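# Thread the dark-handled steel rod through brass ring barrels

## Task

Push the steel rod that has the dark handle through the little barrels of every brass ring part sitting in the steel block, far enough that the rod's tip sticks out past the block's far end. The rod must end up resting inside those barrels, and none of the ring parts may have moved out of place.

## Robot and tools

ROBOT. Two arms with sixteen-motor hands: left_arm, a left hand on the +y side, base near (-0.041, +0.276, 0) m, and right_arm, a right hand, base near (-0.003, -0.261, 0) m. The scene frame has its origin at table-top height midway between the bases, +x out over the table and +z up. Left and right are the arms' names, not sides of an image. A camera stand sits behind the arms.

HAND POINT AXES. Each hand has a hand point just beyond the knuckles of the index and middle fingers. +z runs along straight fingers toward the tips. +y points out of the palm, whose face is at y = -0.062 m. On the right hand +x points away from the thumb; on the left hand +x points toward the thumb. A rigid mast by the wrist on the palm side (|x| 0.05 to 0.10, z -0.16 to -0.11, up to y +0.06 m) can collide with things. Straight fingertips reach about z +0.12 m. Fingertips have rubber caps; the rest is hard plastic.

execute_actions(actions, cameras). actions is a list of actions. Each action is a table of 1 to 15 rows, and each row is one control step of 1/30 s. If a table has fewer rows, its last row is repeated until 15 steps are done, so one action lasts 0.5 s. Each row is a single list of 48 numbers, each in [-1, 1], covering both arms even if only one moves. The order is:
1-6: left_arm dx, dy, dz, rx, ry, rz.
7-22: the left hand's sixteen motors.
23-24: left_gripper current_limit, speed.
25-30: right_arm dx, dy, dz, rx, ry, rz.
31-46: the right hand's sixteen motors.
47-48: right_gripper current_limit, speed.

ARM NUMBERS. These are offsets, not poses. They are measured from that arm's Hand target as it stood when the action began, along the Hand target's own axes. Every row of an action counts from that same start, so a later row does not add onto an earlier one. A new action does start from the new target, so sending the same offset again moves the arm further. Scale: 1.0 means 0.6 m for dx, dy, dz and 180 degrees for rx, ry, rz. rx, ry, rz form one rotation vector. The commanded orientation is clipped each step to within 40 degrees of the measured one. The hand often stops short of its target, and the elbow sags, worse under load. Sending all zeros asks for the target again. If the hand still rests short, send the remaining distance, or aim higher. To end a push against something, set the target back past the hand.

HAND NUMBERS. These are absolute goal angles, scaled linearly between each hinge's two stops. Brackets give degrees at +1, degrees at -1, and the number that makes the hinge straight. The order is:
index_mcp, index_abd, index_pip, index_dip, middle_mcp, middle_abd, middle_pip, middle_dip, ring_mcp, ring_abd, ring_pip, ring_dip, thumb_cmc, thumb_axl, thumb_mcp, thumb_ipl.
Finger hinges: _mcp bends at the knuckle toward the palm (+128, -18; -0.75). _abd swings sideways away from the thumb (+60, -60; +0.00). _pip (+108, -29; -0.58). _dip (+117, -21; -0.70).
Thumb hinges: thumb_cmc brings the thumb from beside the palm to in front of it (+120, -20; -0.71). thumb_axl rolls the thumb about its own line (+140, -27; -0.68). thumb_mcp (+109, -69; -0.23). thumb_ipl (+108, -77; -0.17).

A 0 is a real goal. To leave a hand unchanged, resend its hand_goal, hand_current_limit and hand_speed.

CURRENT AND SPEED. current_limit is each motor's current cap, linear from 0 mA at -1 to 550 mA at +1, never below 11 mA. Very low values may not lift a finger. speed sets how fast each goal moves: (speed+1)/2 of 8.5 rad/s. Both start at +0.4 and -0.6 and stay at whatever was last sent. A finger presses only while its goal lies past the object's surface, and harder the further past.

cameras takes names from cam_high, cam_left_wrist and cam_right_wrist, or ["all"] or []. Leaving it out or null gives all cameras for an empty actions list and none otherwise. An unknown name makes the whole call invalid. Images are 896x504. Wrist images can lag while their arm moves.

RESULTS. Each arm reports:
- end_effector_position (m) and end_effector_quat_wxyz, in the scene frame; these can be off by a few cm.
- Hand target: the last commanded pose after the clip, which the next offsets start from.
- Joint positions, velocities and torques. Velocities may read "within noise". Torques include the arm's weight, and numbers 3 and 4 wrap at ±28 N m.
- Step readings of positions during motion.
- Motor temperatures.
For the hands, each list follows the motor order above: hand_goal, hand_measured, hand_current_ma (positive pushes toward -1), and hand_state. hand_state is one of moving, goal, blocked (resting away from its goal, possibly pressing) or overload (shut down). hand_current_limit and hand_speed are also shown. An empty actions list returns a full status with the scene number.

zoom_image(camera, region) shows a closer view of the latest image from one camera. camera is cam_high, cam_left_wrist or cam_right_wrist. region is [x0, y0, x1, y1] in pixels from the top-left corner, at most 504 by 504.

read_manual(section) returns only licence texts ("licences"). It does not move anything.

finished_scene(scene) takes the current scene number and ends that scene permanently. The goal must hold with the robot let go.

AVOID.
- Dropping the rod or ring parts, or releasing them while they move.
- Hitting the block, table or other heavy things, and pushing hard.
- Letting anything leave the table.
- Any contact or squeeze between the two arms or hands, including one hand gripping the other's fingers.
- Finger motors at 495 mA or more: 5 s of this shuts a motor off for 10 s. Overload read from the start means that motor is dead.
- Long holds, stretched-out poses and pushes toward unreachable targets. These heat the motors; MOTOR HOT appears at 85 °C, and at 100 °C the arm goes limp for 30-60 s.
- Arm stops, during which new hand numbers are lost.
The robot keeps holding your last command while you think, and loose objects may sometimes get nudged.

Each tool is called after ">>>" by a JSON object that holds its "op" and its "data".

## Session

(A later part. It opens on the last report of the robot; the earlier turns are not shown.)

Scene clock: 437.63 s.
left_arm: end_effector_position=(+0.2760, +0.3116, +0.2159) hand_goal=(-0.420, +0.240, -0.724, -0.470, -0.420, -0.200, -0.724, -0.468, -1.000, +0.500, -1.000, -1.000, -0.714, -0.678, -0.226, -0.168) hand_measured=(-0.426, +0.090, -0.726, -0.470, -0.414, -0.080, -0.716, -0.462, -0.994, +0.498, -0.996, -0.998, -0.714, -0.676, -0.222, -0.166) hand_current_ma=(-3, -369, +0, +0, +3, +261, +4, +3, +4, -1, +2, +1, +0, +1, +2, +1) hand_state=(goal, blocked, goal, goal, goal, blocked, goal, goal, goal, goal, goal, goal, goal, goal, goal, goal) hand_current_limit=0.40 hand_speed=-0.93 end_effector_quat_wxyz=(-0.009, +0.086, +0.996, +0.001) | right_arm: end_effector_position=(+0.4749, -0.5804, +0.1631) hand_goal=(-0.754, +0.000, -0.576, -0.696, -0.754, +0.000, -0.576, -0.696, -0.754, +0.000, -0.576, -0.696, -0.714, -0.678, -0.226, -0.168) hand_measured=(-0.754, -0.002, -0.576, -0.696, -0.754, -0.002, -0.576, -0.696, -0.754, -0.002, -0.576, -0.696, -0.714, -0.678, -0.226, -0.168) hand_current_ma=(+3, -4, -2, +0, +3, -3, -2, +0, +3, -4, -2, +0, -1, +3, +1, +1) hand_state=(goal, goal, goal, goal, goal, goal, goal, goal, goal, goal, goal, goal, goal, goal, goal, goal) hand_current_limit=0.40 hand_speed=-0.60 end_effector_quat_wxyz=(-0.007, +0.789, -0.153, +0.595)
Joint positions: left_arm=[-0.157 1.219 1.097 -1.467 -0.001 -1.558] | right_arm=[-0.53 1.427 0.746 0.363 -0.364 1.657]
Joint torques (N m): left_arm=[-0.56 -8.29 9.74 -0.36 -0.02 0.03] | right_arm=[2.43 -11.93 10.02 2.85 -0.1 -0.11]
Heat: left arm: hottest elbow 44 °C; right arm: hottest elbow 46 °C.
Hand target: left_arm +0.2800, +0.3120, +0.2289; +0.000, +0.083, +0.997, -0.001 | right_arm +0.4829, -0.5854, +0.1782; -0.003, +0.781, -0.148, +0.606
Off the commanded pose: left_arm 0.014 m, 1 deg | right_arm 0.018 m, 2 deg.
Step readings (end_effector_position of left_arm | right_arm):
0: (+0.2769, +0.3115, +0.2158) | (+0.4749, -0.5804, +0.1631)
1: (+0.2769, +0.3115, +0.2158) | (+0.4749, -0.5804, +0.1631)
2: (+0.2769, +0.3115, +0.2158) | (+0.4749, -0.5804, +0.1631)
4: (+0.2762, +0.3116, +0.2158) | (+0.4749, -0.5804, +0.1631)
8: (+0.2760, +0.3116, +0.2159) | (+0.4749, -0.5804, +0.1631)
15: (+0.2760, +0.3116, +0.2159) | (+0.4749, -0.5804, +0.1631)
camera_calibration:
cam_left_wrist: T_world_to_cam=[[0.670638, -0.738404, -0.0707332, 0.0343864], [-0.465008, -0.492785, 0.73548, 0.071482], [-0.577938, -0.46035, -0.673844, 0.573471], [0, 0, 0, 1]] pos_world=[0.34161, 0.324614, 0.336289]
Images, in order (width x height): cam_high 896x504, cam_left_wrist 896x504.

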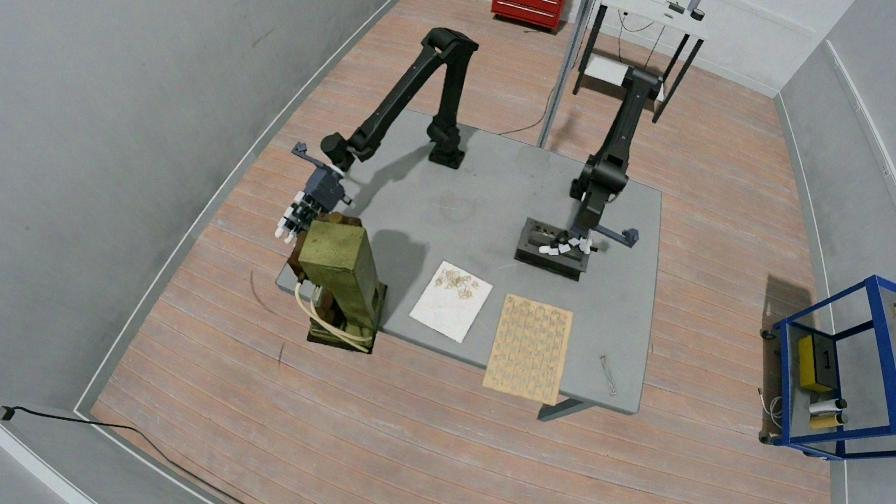

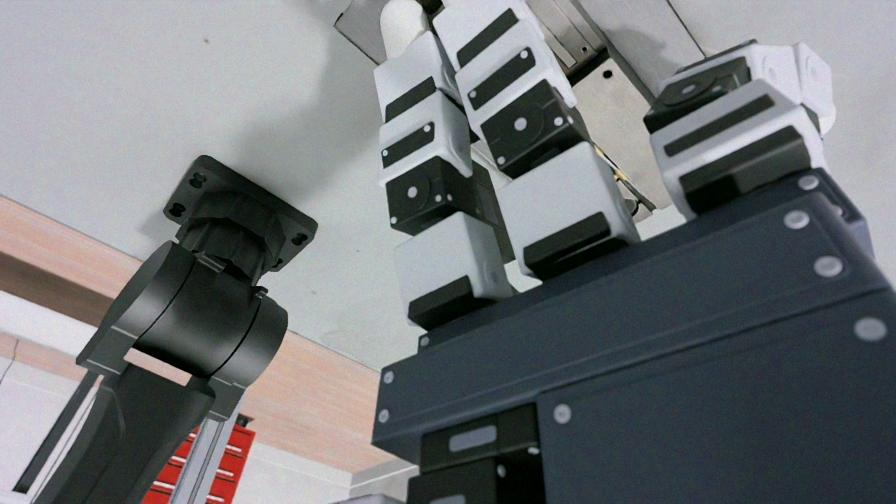

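>>> {"op": "execute_actions", "data": {"actions": [[[0,0,-0.005,0,0,0,-0.42,0.24,-0.723,-0.470,-0.42,-0.2,-0.723,-0.468,-1,0.5,-1,-1,-0.714,-0.678,-0.226,-0.168,0.4,-0.93,0,0,0,0,0,0,-0.754,0,-0.576,-0.696,-0.754,0,-0.576,-0.696,-0.754,0,-0.576,-0.696,-0.714,-0.678,-0.226,-0.168,0.4,-0.6]]]}}

>>> {"op": "execute_actions", "data": {"actions": [[[0,0,-0.003,0,0,0,-0.42,0.24,-0.723,-0.470,-0.42,-0.2,-0.723,-0.468,-1,0.5,-1,-1,-0.714,-0.678,-0.226,-0.168,0.4,-0.93,0,0,0,0,0,0,-0.754,0,-0.576,-0.696,-0.754,0,-0.576,-0.696,-0.754,0,-0.576,-0.696,-0.714,-0.678,-0.226,-0.168,0.4,-0.6]]], "cameras": ["cam_left_wrist"]}}

>>> {"op": "zoom_image", "data": {"camera": "cam_left_wrist", "region": [612, 178, 668, 234]}}

Scene clock: 438.90 s.
left_arm: end_effector_position=(+0.2757, +0.3118, +0.2168) hand_goal=(-0.420, +0.240, -0.724, -0.470, -0.420, -0.200, -0.724, -0.468, -1.000, +0.500, -1.000, -1.000, -0.714, -0.678, -0.226, -0.168) hand_measured=(-0.426, +0.090, -0.726, -0.470, -0.414, -0.080, -0.716, -0.462, -0.994, +0.498, -0.996, -0.998, -0.714, -0.676, -0.222, -0.166) hand_current_ma=(-3, -369, +0, +0, +3, +261, +4, +3, +4, -1, +2, +1, +0, +1, +2, +1) hand_state=(goal, blocked, goal, goal, goal, blocked, goal, goal, goal, goal, goal, goal, goal, goal, goal, goal) hand_current_limit=0.40 hand_speed=-0.93 end_effector_quat_wxyz=(-0.010, +0.086, +0.996, +0.002) | right_arm: end_effector_position=(+0.4749, -0.5804, +0.1631) hand_goal=(-0.754, +0.000, -0.576, -0.696, -0.754, +0.000, -0.576, -0.696, -0.754, +0.000, -0.576, -0.696, -0.714, -0.678, -0.226, -0.168) hand_measured=(-0.754, -0.002, -0.576, -0.696, -0.754, -0.002, -0.576, -0.696, -0.754, -0.002, -0.576, -0.696, -0.714, -0.678, -0.226, -0.168) hand_current_ma=(+3, -4, -2, +0, +3, -3, -2, +0, +3, -4, -2, +0, -1, +3, +1, +1) hand_state=(goal, goal, goal, goal, goal, goal, goal, goal, goal, goal, goal, goal, goal, goal, goal, goal) hand_current_limit=0.40 hand_speed=-0.60 end_effector_quat_wxyz=(-0.007, +0.789, -0.153, +0.595)
Joint positions: left_arm=[-0.157 1.219 1.099 -1.472 -0.002 -1.558] | right_arm=[-0.53 1.427 0.746 0.363 -0.364 1.657]
Joint torques (N m): left_arm=[-0.73 -8.64 9.87 -0.59 -0.01 0.05] | right_arm=[2.02 -11.87 10.03 2.7 -0.12 -0.12]
Heat: left arm: hottest elbow 44 °C; right arm: hottest elbow 46 °C.
Hand target: left_arm +0.2800, +0.3121, +0.2320; +0.000, +0.083, +0.997, +0.000 | right_arm +0.4829, -0.5854, +0.1782; -0.003, +0.781, -0.148, +0.606
Off the commanded pose: left_arm 0.016 m, 1 deg | right_arm 0.018 m, 2 deg.
Step readings (end_effector_position of left_arm | right_arm):
0: (+0.2760, +0.3116, +0.2159) | (+0.4749, -0.5804, +0.1631)
1: (+0.2759, +0.3117, +0.2159) | (+0.4749, -0.5804, +0.1631)
2: (+0.2758, +0.3117, +0.2159) | (+0.4749, -0.5804, +0.1631)
4: (+0.2758, +0.3117, +0.2159) | (+0.4749, -0.5804, +0.1631)
8: (+0.2757, +0.3118, +0.2159) | (+0.4749, -0.5804, +0.1631)
15: (+0.2757, +0.3118, +0.2168) | (+0.4749, -0.5804, +0.1631)

Scene clock: 439.60 s.
left_arm: end_effector_position=(+0.2756, +0.3118, +0.2183) hand_goal=(-0.420, +0.240, -0.724, -0.470, -0.420, -0.200, -0.724, -0.468, -1.000, +0.500, -1.000, -1.000, -0.714, -0.678, -0.226, -0.168) hand_measured=(-0.426, +0.090, -0.726, -0.470, -0.414, -0.080, -0.716, -0.462, -0.994, +0.498, -0.996, -0.998, -0.714, -0.676, -0.222, -0.166) hand_current_ma=(-3, -369, +0, +0, +3, +261, +4, +3, +4, -1, +2, +1, +0, +1, +2, +1) hand_state=(goal, blocked, goal, goal, goal, blocked, goal, goal, goal, goal, goal, goal, goal, goal, goal, goal) hand_current_limit=0.40 hand_speed=-0.93 end_effector_quat_wxyz=(-0.011, +0.086, +0.996, +0.002) | right_arm: end_effector_position=(+0.4749, -0.5804, +0.1631) hand_goal=(-0.754, +0.000, -0.576, -0.696, -0.754, +0.000, -0.576, -0.696, -0.754, +0.000, -0.576, -0.696, -0.714, -0.678, -0.226, -0.168) hand_measured=(-0.754, -0.002, -0.576, -0.696, -0.754, -0.002, -0.576, -0.696, -0.754, -0.002, -0.576, -0.696, -0.714, -0.678, -0.226, -0.168) hand_current_ma=(+3, -4, -2, +0, +3, -3, -2, +0, +3, -4, -2, +0, -1, +3, +1, +1) hand_state=(goal, goal, goal, goal, goal, goal, goal, goal, goal, goal, goal, goal, goal, goal, goal, goal) hand_current_limit=0.40 hand_speed=-0.60 end_effector_quat_wxyz=(-0.007, +0.789, -0.153, +0.595)
Joint positions: left_arm=[-0.157 1.219 1.103 -1.477 -0.002 -1.558] | right_arm=[-0.53 1.427 0.746 0.363 -0.364 1.657]
Joint torques (N m): left_arm=[-0.62 -8.7 9.87 -0.65 -0.04 0.06] | right_arm=[2.08 -11.75 9.98 2.67 -0.14 -0.07]
Heat: left arm: hottest elbow 44 °C; right arm: hottest elbow 46 °C.
Hand target: left_arm +0.2799, +0.3121, +0.2337; +0.000, +0.083, +0.997, +0.000 | right_arm +0.4829, -0.5854, +0.1782; -0.003, +0.781, -0.148, +0.606
Off the commanded pose: left_arm 0.016 m, 1 deg | right_arm 0.018 m, 2 deg.
Step readings (end_effector_position of left_arm | right_arm):
0: (+0.2757, +0.3118, +0.2168) | (+0.4749, -0.5804, +0.1631)
1: (+0.2757, +0.3118, +0.2168) | (+0.4749, -0.5804, +0.1631)
2: (+0.2757, +0.3118, +0.2168) | (+0.4749, -0.5804, +0.1631)
4: (+0.2757, +0.3118, +0.2173) | (+0.4749, -0.5804, +0.1631)
8: (+0.2755, +0.3118, +0.2182) | (+0.4749, -0.5804, +0.1631)
15: (+0.2756, +0.3118, +0.2183) | (+0.4749, -0.5804, +0.1631)
camera_calibration:
cam_left_wrist: T_world_to_cam=[[0.670368, -0.738399, -0.0733065, 0.035563], [-0.462893, -0.493356, 0.736431, 0.0689624], [-0.579946, -0.459746, -0.672529, 0.574944], [0, 0, 0, 1]] pos_world=[0.341518, 0.324611, 0.338488]
Images, in order (width x height): cam_left_wrist 896x504.

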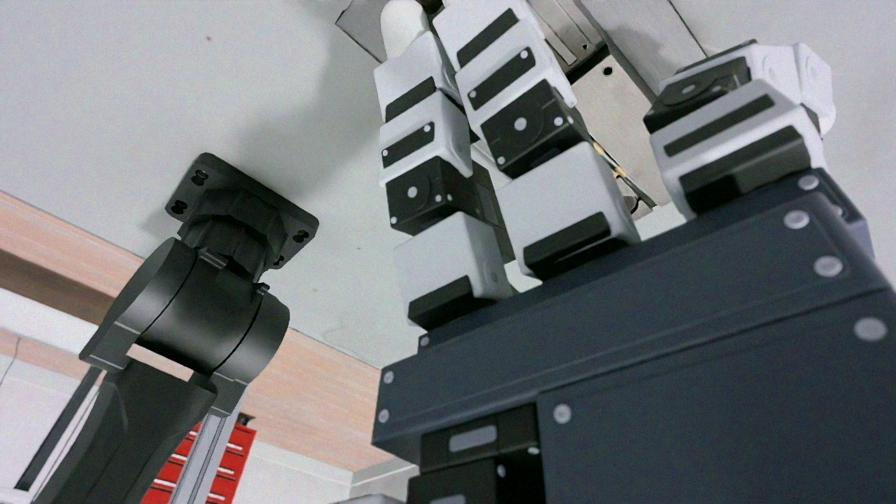

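Scaled by 9.000 from the camera's 896x504 image, which has a finer 1280x720 frame.

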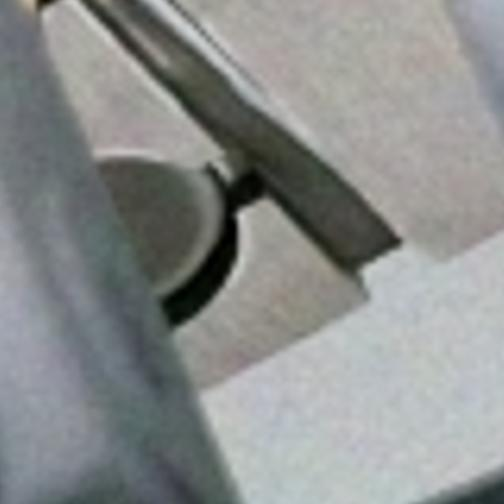

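>>> {"op": "execute_actions", "data": {"actions": [[[-0.001,-0.014,0,0,0,0,-0.42,0.24,-0.723,-0.470,-0.42,-0.2,-0.723,-0.468,-1,0.5,-1,-1,-0.714,-0.678,-0.226,-0.168,0.4,-0.93,0,0,0,0,0,0,-0.754,0,-0.576,-0.696,-0.754,0,-0.576,-0.696,-0.754,0,-0.576,-0.696,-0.714,-0.678,-0.226,-0.168,0.4,-0.6]]], "cameras": ["cam_left_wrist","cam_high"]}}

>>> {"op": "zoom_image", "data": {"camera": "cam_left_wrist", "region": [612, 178, 668, 234]}}

>>> {"op": "zoom_image", "data": {"camera": "cam_high", "region": [520, 210, 600, 270]}}

Scene clock: 440.97 s.
left_arm: end_effector_position=(+0.2753, +0.3100, +0.2186) hand_goal=(-0.420, +0.240, -0.724, -0.470, -0.420, -0.200, -0.724, -0.468, -1.000, +0.500, -1.000, -1.000, -0.714, -0.678, -0.226, -0.168) hand_measured=(-0.420, +0.090, -0.724, -0.470, -0.408, -0.080, -0.714, -0.462, -0.994, +0.498, -0.996, -0.998, -0.714, -0.676, -0.222, -0.166) hand_current_ma=(+0, -369, +0, +0, +10, +261, +6, +3, +4, -1, +2, +1, +0, +1, +2, +1) hand_state=(goal, blocked, goal, goal, goal, blocked, goal, goal, goal, goal, goal, goal, goal, goal, goal, goal) hand_current_limit=0.40 hand_speed=-0.93 end_effector_quat_wxyz=(-0.011, +0.088, +0.996, +0.003) | right_arm: end_effector_position=(+0.4749, -0.5804, +0.1631) hand_goal=(-0.754, +0.000, -0.576, -0.696, -0.754, +0.000, -0.576, -0.696, -0.754, +0.000, -0.576, -0.696, -0.714, -0.678, -0.226, -0.168) hand_measured=(-0.754, -0.002, -0.576, -0.696, -0.754, -0.002, -0.576, -0.696, -0.754, -0.002, -0.576, -0.696, -0.714, -0.678, -0.226, -0.168) hand_current_ma=(+3, -4, -2, +0, +3, -3, -2, +0, +3, -4, -2, +0, -1, +3, +1, +1) hand_state=(goal, goal, goal, goal, goal, goal, goal, goal, goal, goal, goal, goal, goal, goal, goal, goal) hand_current_limit=0.40 hand_speed=-0.60 end_effector_quat_wxyz=(-0.007, +0.789, -0.153, +0.595)
Joint positions: left_arm=[-0.164 1.219 1.103 -1.478 -0.004 -1.561] | right_arm=[-0.53 1.427 0.746 0.363 -0.364 1.657]
Joint torques (N m): left_arm=[-1.79 -8.94 10.06 -0.64 0.12 -0.18] | right_arm=[2.08 -11.81 9.96 2.78 -0.09 -0.11]
Heat: left arm: hottest elbow 44 °C; right arm: hottest elbow 46 °C.
Hand target: left_arm +0.2791, +0.3037, +0.2337; +0.000, +0.083, +0.997, -0.001 | right_arm +0.4829, -0.5854, +0.1782; -0.003, +0.781, -0.148, +0.606
Off the commanded pose: left_arm 0.017 m, 1 deg | right_arm 0.018 m, 2 deg.
Step readings (end_effector_position of left_arm | right_arm):
0: (+0.2756, +0.3118, +0.2183) | (+0.4749, -0.5804, +0.1631)
1: (+0.2756, +0.3118, +0.2183) | (+0.4749, -0.5804, +0.1631)
2: (+0.2756, +0.3118, +0.2183) | (+0.4749, -0.5804, +0.1631)
4: (+0.2756, +0.3117, +0.2183) | (+0.4749, -0.5804, +0.1631)
8: (+0.2755, +0.3105, +0.2185) | (+0.4749, -0.5804, +0.1631)
15: (+0.2754, +0.3100, +0.2186) | (+0.4749, -0.5804, +0.1631)
camera_calibration:
cam_left_wrist: T_world_to_cam=[[0.667179, -0.741023, -0.0758833, 0.0366788], [-0.464483, -0.493497, 0.735334, 0.0684672], [-0.582347, -0.455353, -0.673443, 0.573693], [0, 0, 0, 1]] pos_world=[0.341419, 0.322201, 0.338787]
Images, in order (width x height): cam_high 896x504, cam_left_wrist 896x504.

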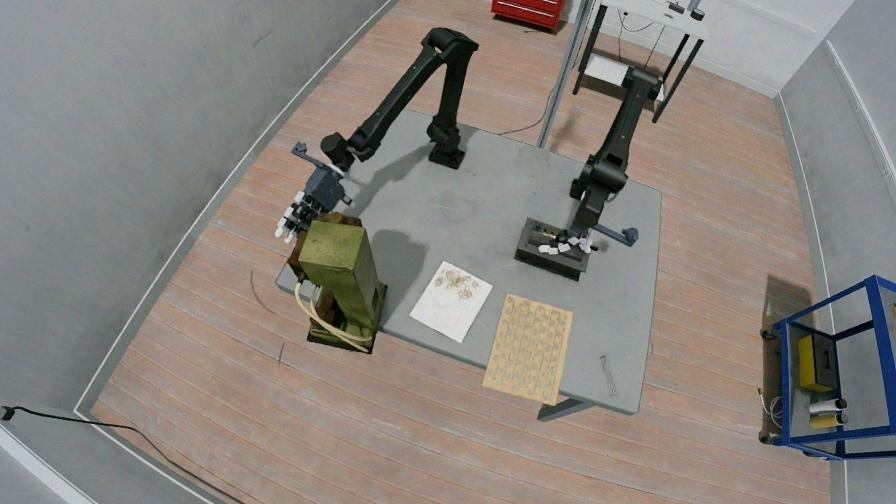

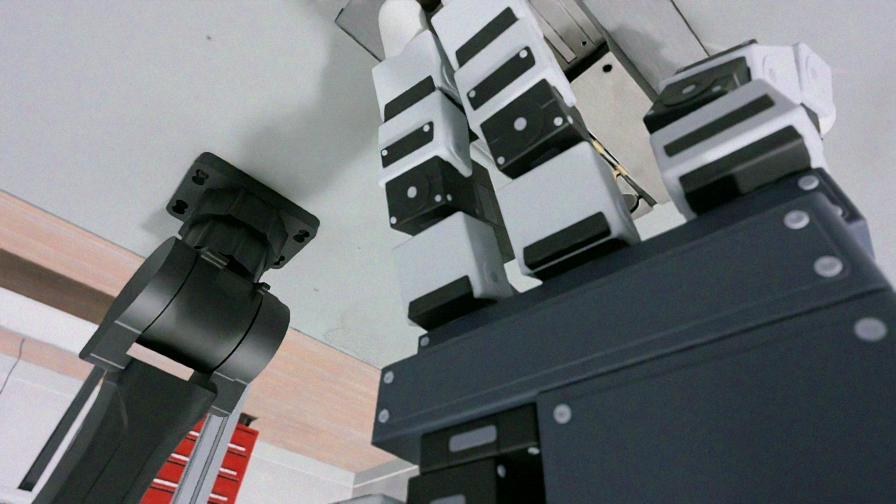

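Scaled by 9.000 from the camera's 896x504 image, which has a finer 1280x720 frame.

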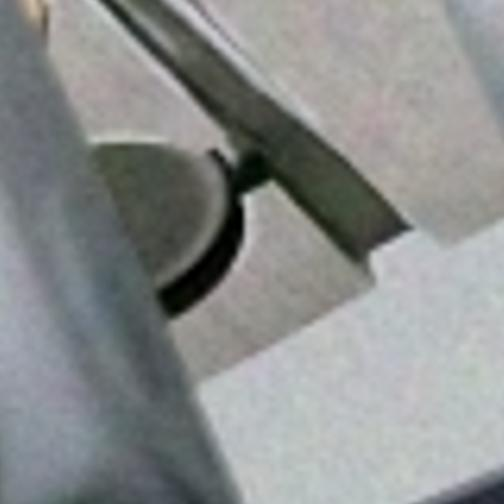

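Scaled by 6.300 from the camera's 896x504 image, which has a finer 1280x720 frame.

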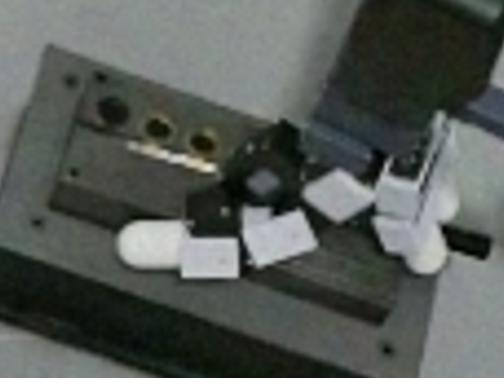

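>>> {"op": "zoom_image", "data": {"camera": "cam_high", "region": [524, 215, 560, 245]}}

>>> {"op": "zoom_image", "data": {"camera": "cam_left_wrist", "region": [610, 160, 660, 210]}}

Scaled by 14.000 from the camera's 896x504 image, which has a finer 1280x720 frame.

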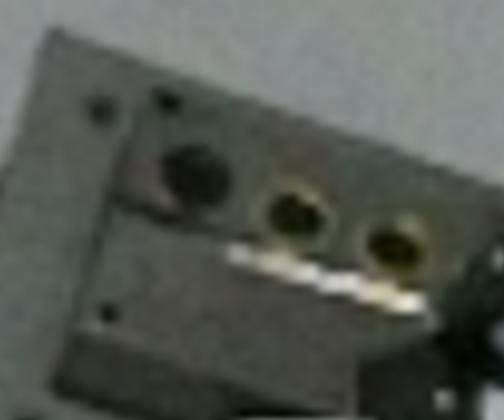

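Scaled by 10.080 from the camera's 896x504 image, which has a finer 1280x720 frame.

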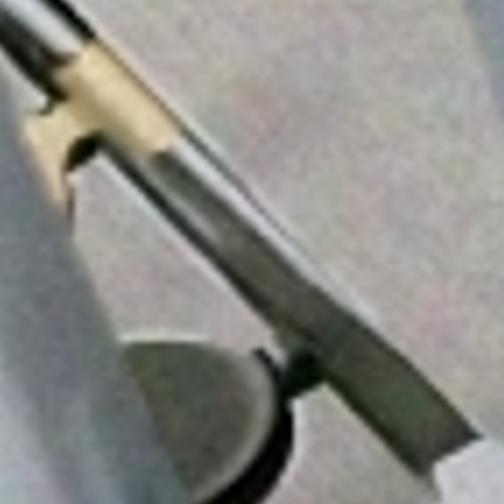

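>>> {"op": "execute_actions", "data": {"actions": [[[-0.009,0.010,0,0,0,0,-0.42,0.24,-0.723,-0.470,-0.42,-0.2,-0.723,-0.468,-1,0.5,-1,-1,-0.714,-0.678,-0.226,-0.168,0.4,-0.93,0,0,0,0,0,0,-0.754,0,-0.576,-0.696,-0.754,0,-0.576,-0.696,-0.754,0,-0.576,-0.696,-0.714,-0.678,-0.226,-0.168,0.4,-0.6]]], "cameras": ["cam_left_wrist","cam_high"]}}

>>> {"op": "zoom_image", "data": {"camera": "cam_left_wrist", "region": [610, 160, 660, 210]}}

>>> {"op": "zoom_image", "data": {"camera": "cam_high", "region": [524, 215, 560, 245]}}

Scene clock: 444.13 s.
left_arm: end_effector_position=(+0.2757, +0.3099, +0.2212) hand_goal=(-0.420, +0.240, -0.724, -0.470, -0.420, -0.200, -0.724, -0.468, -1.000, +0.500, -1.000, -1.000, -0.714, -0.678, -0.226, -0.168) hand_measured=(-0.420, +0.090, -0.724, -0.470, -0.408, -0.080, -0.714, -0.462, -0.994, +0.498, -0.996, -0.998, -0.714, -0.676, -0.222, -0.166) hand_current_ma=(+0, -369, +0, +0, +10, +261, +6, +3, +4, -1, +2, +1, +0, +1, +2, +1) hand_state=(goal, blocked, goal, goal, goal, blocked, goal, goal, goal, goal, goal, goal, goal, goal, goal, goal) hand_current_limit=0.40 hand_speed=-0.93 end_effector_quat_wxyz=(-0.011, +0.088, +0.996, +0.003) | right_arm: end_effector_position=(+0.4749, -0.5804, +0.1631) hand_goal=(-0.754, +0.000, -0.576, -0.696, -0.754, +0.000, -0.576, -0.696, -0.754, +0.000, -0.576, -0.696, -0.714, -0.678, -0.226, -0.168) hand_measured=(-0.754, -0.002, -0.576, -0.696, -0.754, -0.002, -0.576, -0.696, -0.754, -0.002, -0.576, -0.696, -0.714, -0.678, -0.226, -0.168) hand_current_ma=(+3, -4, -2, +0, +3, -3, -2, +0, +3, -4, -2, +0, -1, +3, +1, +1) hand_state=(goal, goal, goal, goal, goal, goal, goal, goal, goal, goal, goal, goal, goal, goal, goal, goal) hand_current_limit=0.40 hand_speed=-0.60 end_effector_quat_wxyz=(-0.007, +0.789, -0.153, +0.595)
Joint positions: left_arm=[-0.164 1.219 1.11 -1.484 -0.004 -1.561] | right_arm=[-0.53 1.427 0.746 0.363 -0.364 1.657]
Joint torques (N m): left_arm=[-0.91 -7.24 10.56 -0.24 0.08 0.02] | right_arm=[1.79 -11.4 9.95 2.8 -0.11 -0.08]
Heat: left arm: hottest elbow 45 °C; right arm: hottest elbow 46 °C.
Hand target: left_arm +0.2855, +0.3087, +0.2338; +0.000, +0.083, +0.997, -0.001 | right_arm +0.4829, -0.5854, +0.1782; -0.003, +0.781, -0.148, +0.606
Off the commanded pose: left_arm 0.016 m, 1 deg | right_arm 0.018 m, 2 deg.
Step readings (end_effector_position of left_arm | right_arm):
0: (+0.2753, +0.3100, +0.2186) | (+0.4749, -0.5804, +0.1631)
1: (+0.2755, +0.3099, +0.2187) | (+0.4749, -0.5804, +0.1631)
2: (+0.2756, +0.3099, +0.2188) | (+0.4749, -0.5804, +0.1631)
4: (+0.2757, +0.3099, +0.2197) | (+0.4749, -0.5804, +0.1631)
8: (+0.2757, +0.3099, +0.2209) | (+0.4749, -0.5804, +0.1631)
15: (+0.2757, +0.3099, +0.2212) | (+0.4749, -0.5804, +0.1631)
camera_calibration:
cam_left_wrist: T_world_to_cam=[[0.66721, -0.741013, -0.0756954, 0.0365986], [-0.464703, -0.493519, 0.735181, 0.0668285], [-0.582136, -0.455344, -0.673632, 0.575608], [0, 0, 0, 1]] pos_world=[0.341718, 0.322201, 0.341387]
Images, in order (width x height): cam_high 896x504, cam_left_wrist 896x504.

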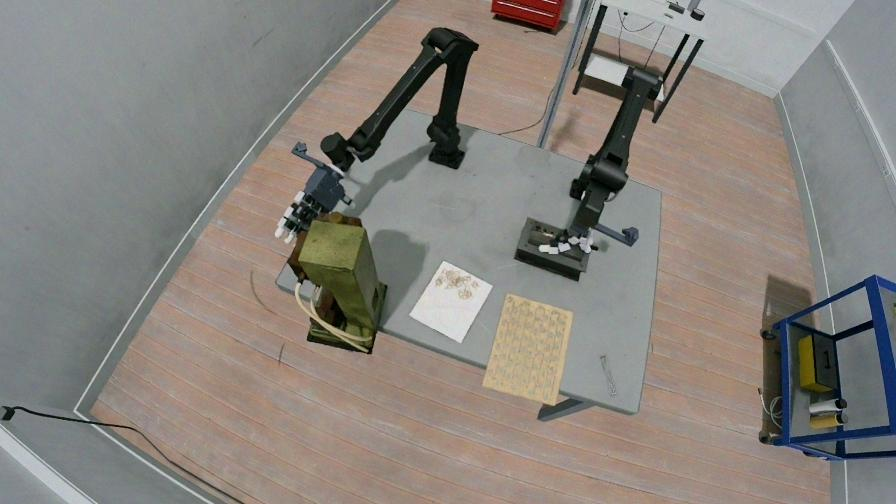

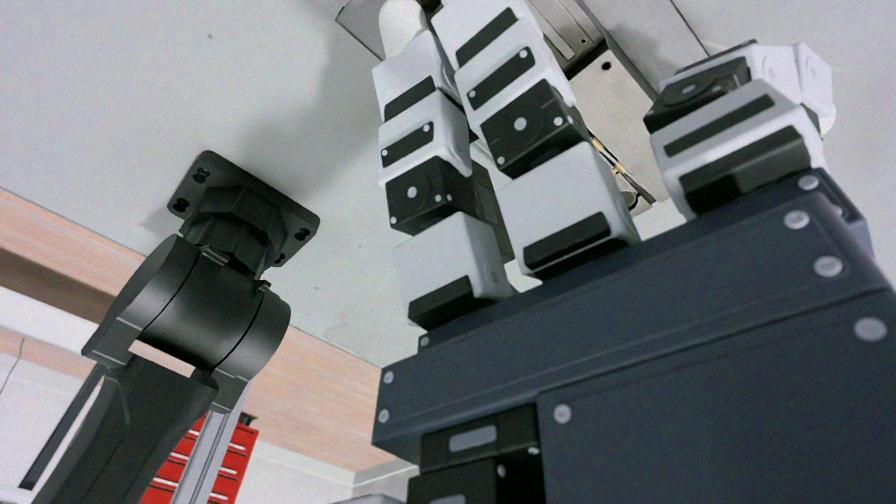

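Scaled by 10.080 from the camera's 896x504 image, which has a finer 1280x720 frame.

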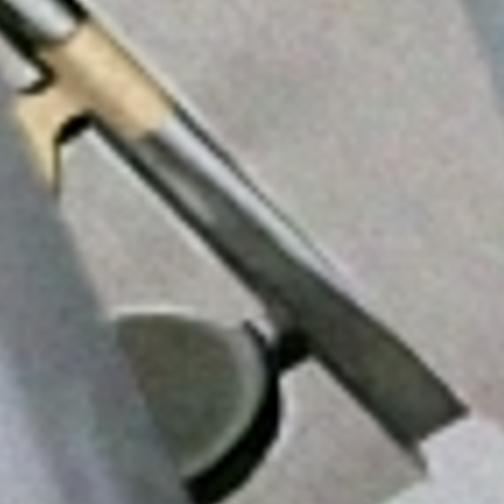

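Scaled by 14.000 from the camera's 896x504 image, which has a finer 1280x720 frame.

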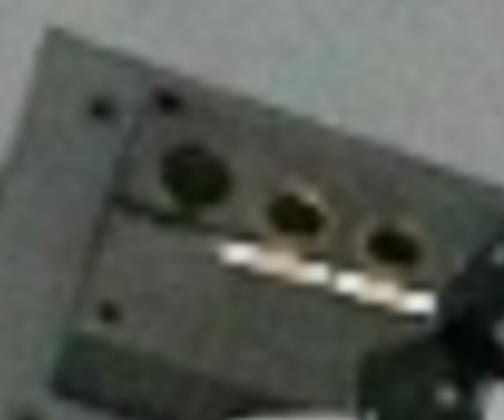

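>>> {"op": "execute_actions", "data": {"actions": [[[-0.007,0,0.004,0,0,0,-0.42,0.24,-0.723,-0.470,-0.42,-0.2,-0.723,-0.468,-1,0.5,-1,-1,-0.714,-0.678,-0.226,-0.168,0.4,-0.93,0,0,0,0,0,0,-0.754,0,-0.576,-0.696,-0.754,0,-0.576,-0.696,-0.754,0,-0.576,-0.696,-0.714,-0.678,-0.226,-0.168,0.4,-0.6]],[[-0.004,0,0.003,0,0,0,-0.42,0.24,-0.723,-0.470,-0.42,-0.2,-0.723,-0.468,-1,0.5,-1,-1,-0.714,-0.678,-0.226,-0.168,0.4,-0.93,0,0,0,0,0,0,-0.754,0,-0.576,-0.696,-0.754,0,-0.576,-0.696,-0.754,0,-0.576,-0.696,-0.714,-0.678,-0.226,-0.168,0.4,-0.6]]], "cameras": ["cam_left_wrist","cam_high"]}}

>>> {"op": "zoom_image", "data": {"camera": "cam_left_wrist", "region": [610, 160, 660, 210]}}

>>> {"op": "zoom_image", "data": {"camera": "cam_high", "region": [524, 215, 560, 245]}}

Scene clock: 445.80 s.
left_arm: end_effector_position=(+0.2778, +0.3095, +0.2184) hand_goal=(-0.420, +0.240, -0.724, -0.470, -0.420, -0.200, -0.724, -0.468, -1.000, +0.500, -1.000, -1.000, -0.714, -0.678, -0.226, -0.168) hand_measured=(-0.420, +0.090, -0.724, -0.470, -0.408, -0.080, -0.714, -0.462, -0.994, +0.498, -0.996, -0.998, -0.714, -0.676, -0.222, -0.166) hand_current_ma=(+0, -369, +0, +0, +9, +261, +6, +3, +4, -1, +2, +1, +0, +1, +2, +1) hand_state=(goal, blocked, goal, goal, goal, blocked, goal, goal, goal, goal, goal, goal, goal, goal, goal, goal) hand_current_limit=0.40 hand_speed=-0.93 end_effector_quat_wxyz=(-0.016, +0.088, +0.996, +0.003) | right_arm: end_effector_position=(+0.4749, -0.5804, +0.1631) hand_goal=(-0.754, +0.000, -0.576, -0.696, -0.754, +0.000, -0.576, -0.696, -0.754, +0.000, -0.576, -0.696, -0.714, -0.678, -0.226, -0.168) hand_measured=(-0.754, -0.002, -0.576, -0.696, -0.754, -0.002, -0.576, -0.696, -0.754, -0.002, -0.576, -0.696, -0.714, -0.678, -0.226, -0.168) hand_current_ma=(+3, -4, -2, +0, +3, -3, -2, +0, +3, -4, -2, +0, -1, +3, +1, +1) hand_state=(goal, goal, goal, goal, goal, goal, goal, goal, goal, goal, goal, goal, goal, goal, goal, goal) hand_current_limit=0.40 hand_speed=-0.60 end_effector_quat_wxyz=(-0.007, +0.789, -0.153, +0.595)
Joint positions: left_arm=[-0.164 1.232 1.113 -1.484 -0.004 -1.561] | right_arm=[-0.53 1.427 0.746 0.363 -0.364 1.657]
Joint torques (N m): left_arm=[-1.26 -6.95 10.58 0.27 0.08 0.02] | right_arm=[1.9 -11.4 10.02 2.82 -0.12 -0.12]
Heat: left arm: hottest elbow 45 °C; right arm: hottest elbow 46 °C.
Hand target: left_arm +0.2920, +0.3076, +0.2296; +0.000, +0.083, +0.997, +0.000 | right_arm +0.4829, -0.5854, +0.1782; -0.003, +0.781, -0.148, +0.606
Off the commanded pose: left_arm 0.018 m, 2 deg | right_arm 0.018 m, 2 deg.
Step readings (end_effector_position of left_arm | right_arm):
0: (+0.2757, +0.3099, +0.2212) | (+0.4749, -0.5804, +0.1631)
1: (+0.2757, +0.3099, +0.2212) | (+0.4749, -0.5804, +0.1631)
2: (+0.2757, +0.3099, +0.2212) | (+0.4749, -0.5804, +0.1631)
4: (+0.2758, +0.3099, +0.2210) | (+0.4749, -0.5804, +0.1631)
8: (+0.2768, +0.3097, +0.2210) | (+0.4749, -0.5804, +0.1631)
15: (+0.2771, +0.3096, +0.2205) | (+0.4749, -0.5804, +0.1631)
16: (+0.2771, +0.3096, +0.2205) | (+0.4749, -0.5804, +0.1631)
17: (+0.2772, +0.3096, +0.2203) | (+0.4749, -0.5804, +0.1631)
19: (+0.2773, +0.3096, +0.2200) | (+0.4749, -0.5804, +0.1631)
23: (+0.2776, +0.3095, +0.2189) | (+0.4749, -0.5804, +0.1631)
30: (+0.2778, +0.3095, +0.2184) | (+0.4749, -0.5804, +0.1631)
camera_calibration:
cam_left_wrist: T_world_to_cam=[[0.66638, -0.740927, -0.0834506, 0.0366093], [-0.45723, -0.494484, 0.739207, 0.0669806], [-0.588963, -0.454437, -0.668288, 0.57511], [0, 0, 0, 1]] pos_world=[0.344949, 0.321597, 0.337882]
Images, in order (width x height): cam_high 896x504, cam_left_wrist 896x504.

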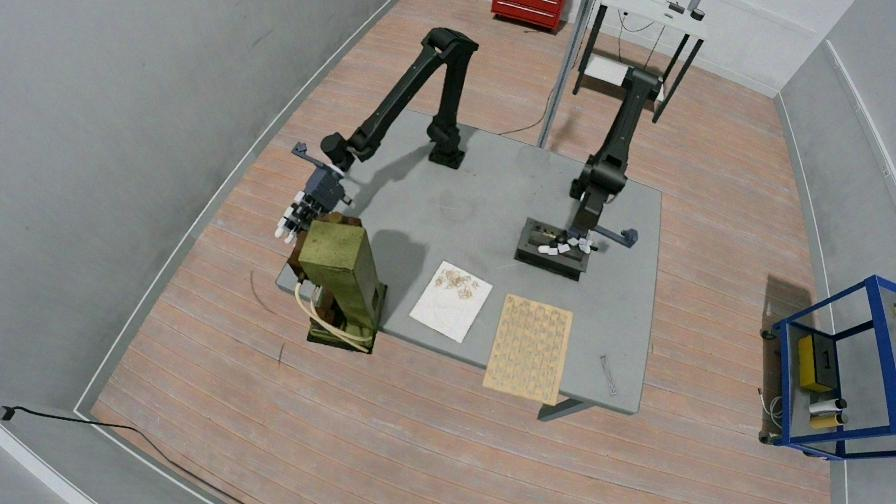

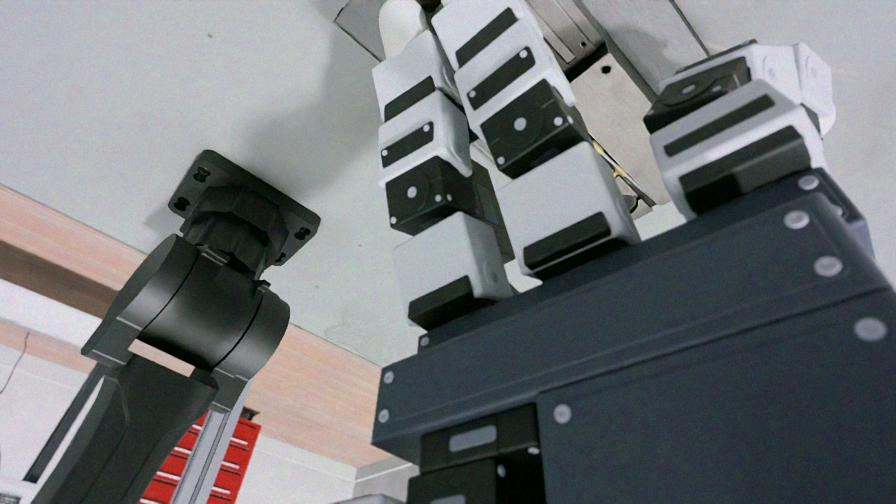

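Scaled by 10.080 from the camera's 896x504 image, which has a finer 1280x720 frame.

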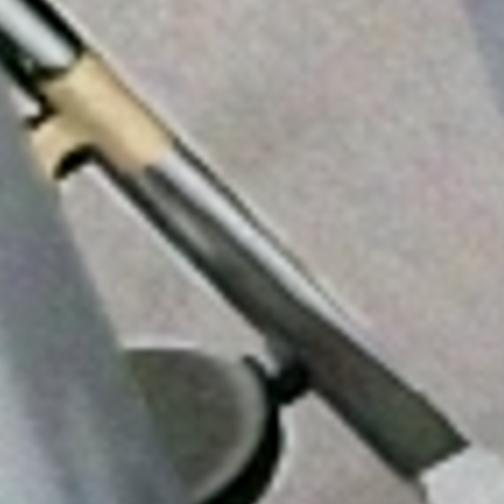

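Scaled by 14.000 from the camera's 896x504 image, which has a finer 1280x720 frame.

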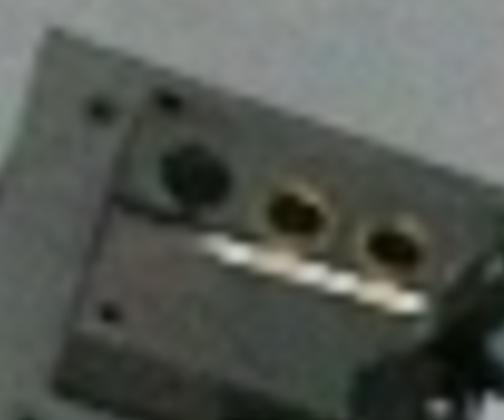

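>>> {"op": "zoom_image", "data": {"camera": "cam_high", "region": [532, 220, 562, 245]}}

>>> {"op": "zoom_image", "data": {"camera": "cam_left_wrist", "region": [590, 130, 660, 215]}}

Scaled by 16.800 from the camera's 896x504 image, which has a finer 1280x720 frame.

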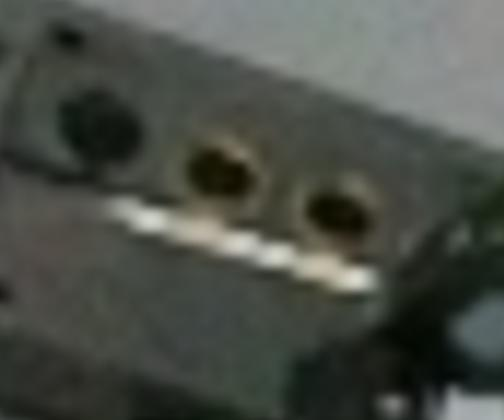

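Scaled by 5.929 from the camera's 896x504 image, which has a finer 1280x720 frame.

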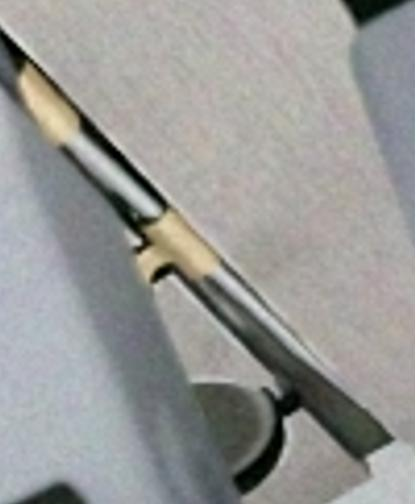

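>>> {"op": "execute_actions", "data": {"actions": [[[0,0.004,0,0,-0.007,0,-0.42,0.24,-0.723,-0.470,-0.42,-0.2,-0.723,-0.468,-1,0.5,-1,-1,-0.714,-0.678,-0.226,-0.168,0.4,-0.93,0,0,0,0,0,0,-0.754,0,-0.576,-0.696,-0.754,0,-0.576,-0.696,-0.754,0,-0.576,-0.696,-0.714,-0.678,-0.226,-0.168,0.4,-0.6]]], "cameras": ["cam_left_wrist","cam_high"]}}

>>> {"op": "zoom_image", "data": {"camera": "cam_left_wrist", "region": [590, 130, 660, 215]}}

>>> {"op": "zoom_image", "data": {"camera": "cam_high", "region": [524, 215, 560, 245]}}

Scene clock: 450.87 s.
left_arm: end_effector_position=(+0.2808, +0.3092, +0.2177) hand_goal=(-0.420, +0.240, -0.724, -0.470, -0.420, -0.200, -0.724, -0.468, -1.000, +0.500, -1.000, -1.000, -0.714, -0.678, -0.226, -0.168) hand_measured=(-0.426, +0.090, -0.724, -0.470, -0.414, -0.080, -0.716, -0.462, -0.994, +0.498, -0.996, -0.998, -0.714, -0.676, -0.222, -0.166) hand_current_ma=(-3, -369, +0, +0, +3, +261, +4, +3, +4, -1, +2, +1, +0, +1, +2, +1) hand_state=(goal, blocked, goal, goal, goal, blocked, goal, goal, goal, goal, goal, goal, goal, goal, goal, goal) hand_current_limit=0.40 hand_speed=-0.93 end_effector_quat_wxyz=(-0.010, +0.087, +0.996, +0.001) | right_arm: end_effector_position=(+0.4749, -0.5804, +0.1631) hand_goal=(-0.754, +0.000, -0.576, -0.696, -0.754, +0.000, -0.576, -0.696, -0.754, +0.000, -0.576, -0.696, -0.714, -0.678, -0.226, -0.168) hand_measured=(-0.754, -0.002, -0.576, -0.696, -0.754, -0.002, -0.576, -0.696, -0.754, -0.002, -0.576, -0.696, -0.714, -0.678, -0.226, -0.168) hand_current_ma=(+3, -4, -2, +0, +3, -3, -2, +0, +3, -4, -2, +0, -1, +3, +1, +1) hand_state=(goal, goal, goal, goal, goal, goal, goal, goal, goal, goal, goal, goal, goal, goal, goal, goal) hand_current_limit=0.40 hand_speed=-0.60 end_effector_quat_wxyz=(-0.007, +0.789, -0.153, +0.595)
Joint positions: left_arm=[-0.162 1.232 1.113 -1.471 -0.001 -1.561] | right_arm=[-0.53 1.427 0.746 0.363 -0.364 1.657]
Joint torques (N m): left_arm=[-0.56 -7.82 9.73 0.34 -0.05 0.07] | right_arm=[2.08 -12.04 9.7 2.85 -0.06 -0.08]
Heat: left arm: hottest elbow 45 °C; right arm: hottest elbow 46 °C.
Hand target: left_arm +0.2924, +0.3099, +0.2296; +0.011, +0.083, +0.997, -0.002 | right_arm +0.4829, -0.5854, +0.1782; -0.003, +0.781, -0.148, +0.606
Off the commanded pose: left_arm 0.017 m, 2 deg | right_arm 0.018 m, 2 deg.
Step readings (end_effector_position of left_arm | right_arm):
0: (+0.2778, +0.3095, +0.2184) | (+0.4749, -0.5804, +0.1631)
1: (+0.2778, +0.3095, +0.2184) | (+0.4749, -0.5804, +0.1631)
2: (+0.2781, +0.3094, +0.2183) | (+0.4749, -0.5804, +0.1631)
4: (+0.2792, +0.3095, +0.2182) | (+0.4749, -0.5804, +0.1631)
8: (+0.2803, +0.3092, +0.2178) | (+0.4749, -0.5804, +0.1631)
15: (+0.2809, +0.3092, +0.2178) | (+0.4749, -0.5804, +0.1631)
camera_calibration:
cam_left_wrist: T_world_to_cam=[[0.669155, -0.739713, -0.0711092, 0.0303691], [-0.465373, -0.491731, 0.735954, 0.0707832], [-0.579362, -0.459375, -0.673287, 0.576311], [0, 0, 0, 1]] pos_world=[0.346511, 0.322014, 0.338089]
Images, in order (width x height): cam_high 896x504, cam_left_wrist 896x504.

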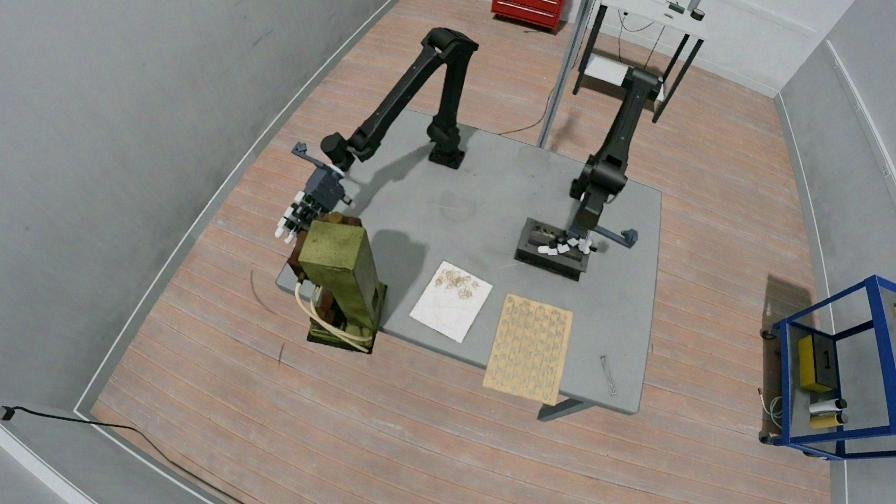

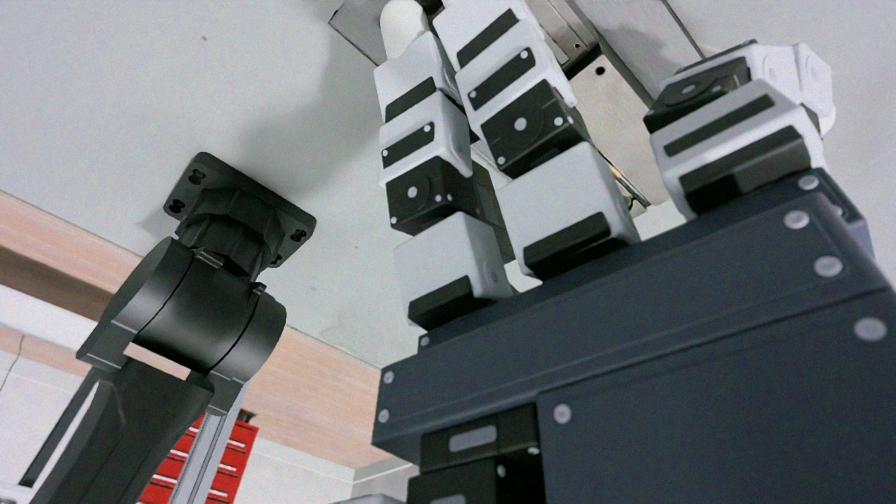

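Scaled by 5.929 from the camera's 896x504 image, which has a finer 1280x720 frame.

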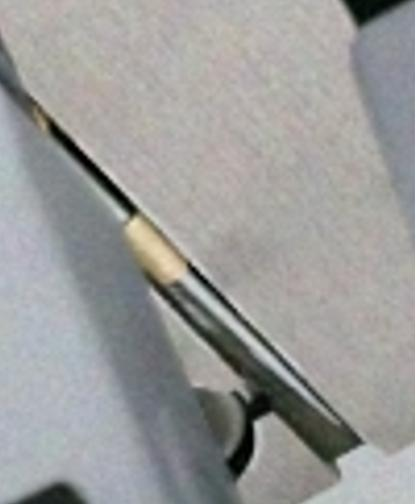

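Scaled by 14.000 from the camera's 896x504 image, which has a finer 1280x720 frame.

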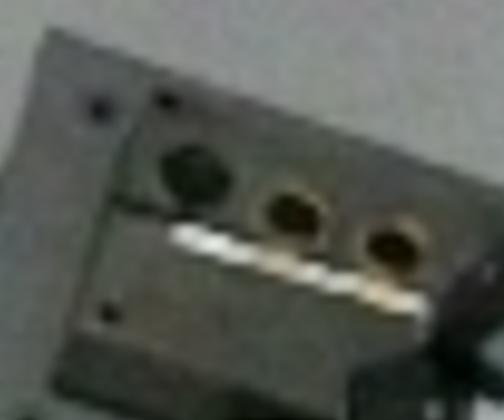

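>>> {"op": "execute_actions", "data": {"actions": [[[-0.003,0,0,0,-0.004,0,-0.42,0.24,-0.723,-0.470,-0.42,-0.2,-0.723,-0.468,-1,0.5,-1,-1,-0.714,-0.678,-0.226,-0.168,0.4,-0.93,0,0,0,0,0,0,-0.754,0,-0.576,-0.696,-0.754,0,-0.576,-0.696,-0.754,0,-0.576,-0.696,-0.714,-0.678,-0.226,-0.168,0.4,-0.6]]], "cameras": ["cam_left_wrist","cam_high"]}}

>>> {"op": "zoom_image", "data": {"camera": "cam_left_wrist", "region": [590, 130, 660, 215]}}

>>> {"op": "zoom_image", "data": {"camera": "cam_high", "region": [524, 215, 560, 245]}}

Scene clock: 452.20 s.
left_arm: end_effector_position=(+0.2833, +0.3089, +0.2175) hand_goal=(-0.420, +0.240, -0.724, -0.470, -0.420, -0.200, -0.724, -0.468, -1.000, +0.500, -1.000, -1.000, -0.714, -0.678, -0.226, -0.168) hand_measured=(-0.426, +0.090, -0.724, -0.470, -0.416, -0.080, -0.718, -0.462, -0.994, +0.498, -0.996, -0.998, -0.714, -0.676, -0.222, -0.166) hand_current_ma=(-3, -369, +0, +0, +2, +261, +3, +3, +4, -1, +2, +1, +0, +1, +2, +1) hand_state=(goal, blocked, goal, goal, goal, blocked, goal, goal, goal, goal, goal, goal, goal, goal, goal, goal) hand_current_limit=0.40 hand_speed=-0.93 end_effector_quat_wxyz=(-0.005, +0.086, +0.996, +0.001) | right_arm: end_effector_position=(+0.4749, -0.5804, +0.1631) hand_goal=(-0.754, +0.000, -0.576, -0.696, -0.754, +0.000, -0.576, -0.696, -0.754, +0.000, -0.576, -0.696, -0.714, -0.678, -0.226, -0.168) hand_measured=(-0.754, -0.002, -0.576, -0.696, -0.754, -0.002, -0.576, -0.696, -0.754, -0.002, -0.576, -0.696, -0.714, -0.678, -0.226, -0.168) hand_current_ma=(+3, -4, -2, +0, +3, -3, -2, +0, +3, -4, -2, +0, -1, +3, +1, +1) hand_state=(goal, goal, goal, goal, goal, goal, goal, goal, goal, goal, goal, goal, goal, goal, goal, goal) hand_current_limit=0.40 hand_speed=-0.60 end_effector_quat_wxyz=(-0.007, +0.789, -0.153, +0.595)
Joint positions: left_arm=[-0.162 1.232 1.113 -1.461 -0.001 -1.561] | right_arm=[-0.53 1.427 0.746 0.363 -0.364 1.657]
Joint torques (N m): left_arm=[-0.44 -8.88 9.69 0.57 -0.06 0.11] | right_arm=[2.2 -12.22 9.92 2.85 -0.13 -0.14]
Heat: left arm: hottest elbow 45 °C; right arm: hottest elbow 46 °C.
Hand target: left_arm +0.2942, +0.3097, +0.2296; +0.017, +0.083, +0.996, -0.002 | right_arm +0.4829, -0.5854, +0.1782; -0.003, +0.781, -0.148, +0.606
Off the commanded pose: left_arm 0.016 m, 3 deg | right_arm 0.018 m, 2 deg.
Step readings (end_effector_position of left_arm | right_arm):
0: (+0.2808, +0.3092, +0.2177) | (+0.4749, -0.5804, +0.1631)
1: (+0.2808, +0.3092, +0.2177) | (+0.4749, -0.5804, +0.1631)
2: (+0.2810, +0.3091, +0.2177) | (+0.4749, -0.5804, +0.1631)
4: (+0.2820, +0.3090, +0.2176) | (+0.4749, -0.5804, +0.1631)
8: (+0.2831, +0.3088, +0.2175) | (+0.4749, -0.5804, +0.1631)
15: (+0.2833, +0.3089, +0.2175) | (+0.4749, -0.5804, +0.1631)
camera_calibration:
cam_left_wrist: T_world_to_cam=[[0.670092, -0.739593, -0.0630852, 0.0264649], [-0.472685, -0.490701, 0.731971, 0.0747118], [-0.572316, -0.460668, -0.678409, 0.576954], [0, 0, 0, 1]] pos_world=[0.347781, 0.322019, 0.338393]
Images, in order (width x height): cam_high 896x504, cam_left_wrist 896x504.

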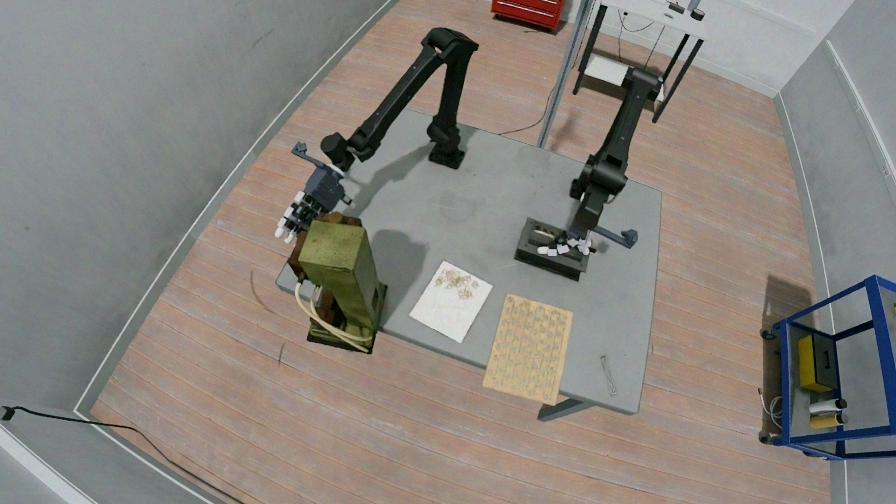

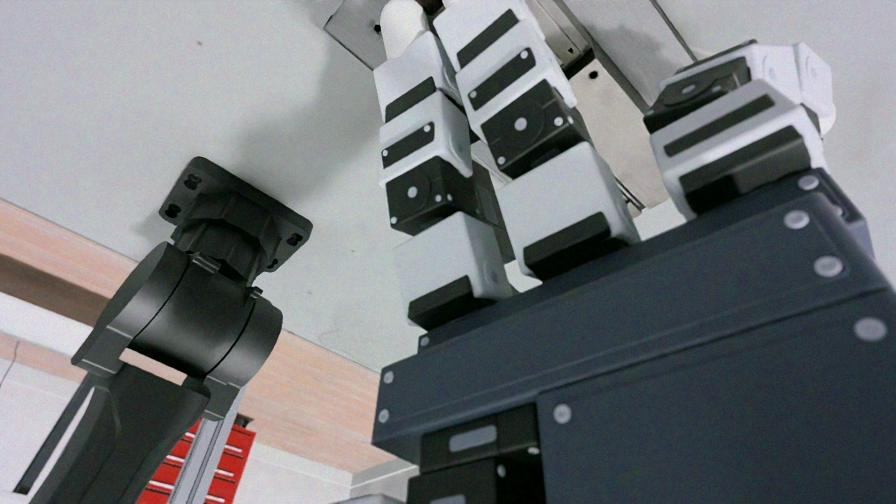

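Scaled by 5.929 from the camera's 896x504 image, which has a finer 1280x720 frame.

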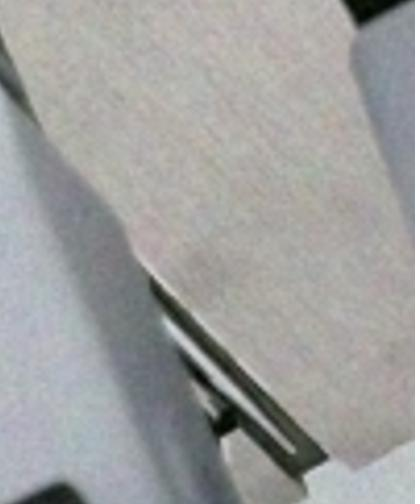

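Scaled by 14.000 from the camera's 896x504 image, which has a finer 1280x720 frame.

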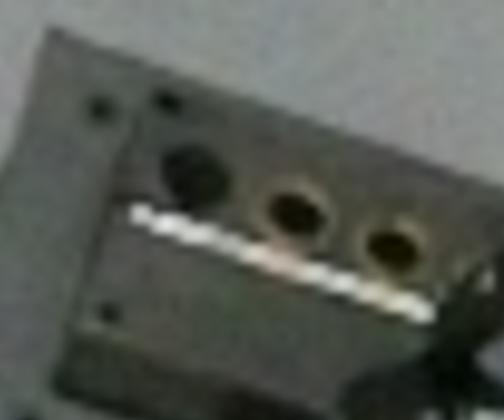

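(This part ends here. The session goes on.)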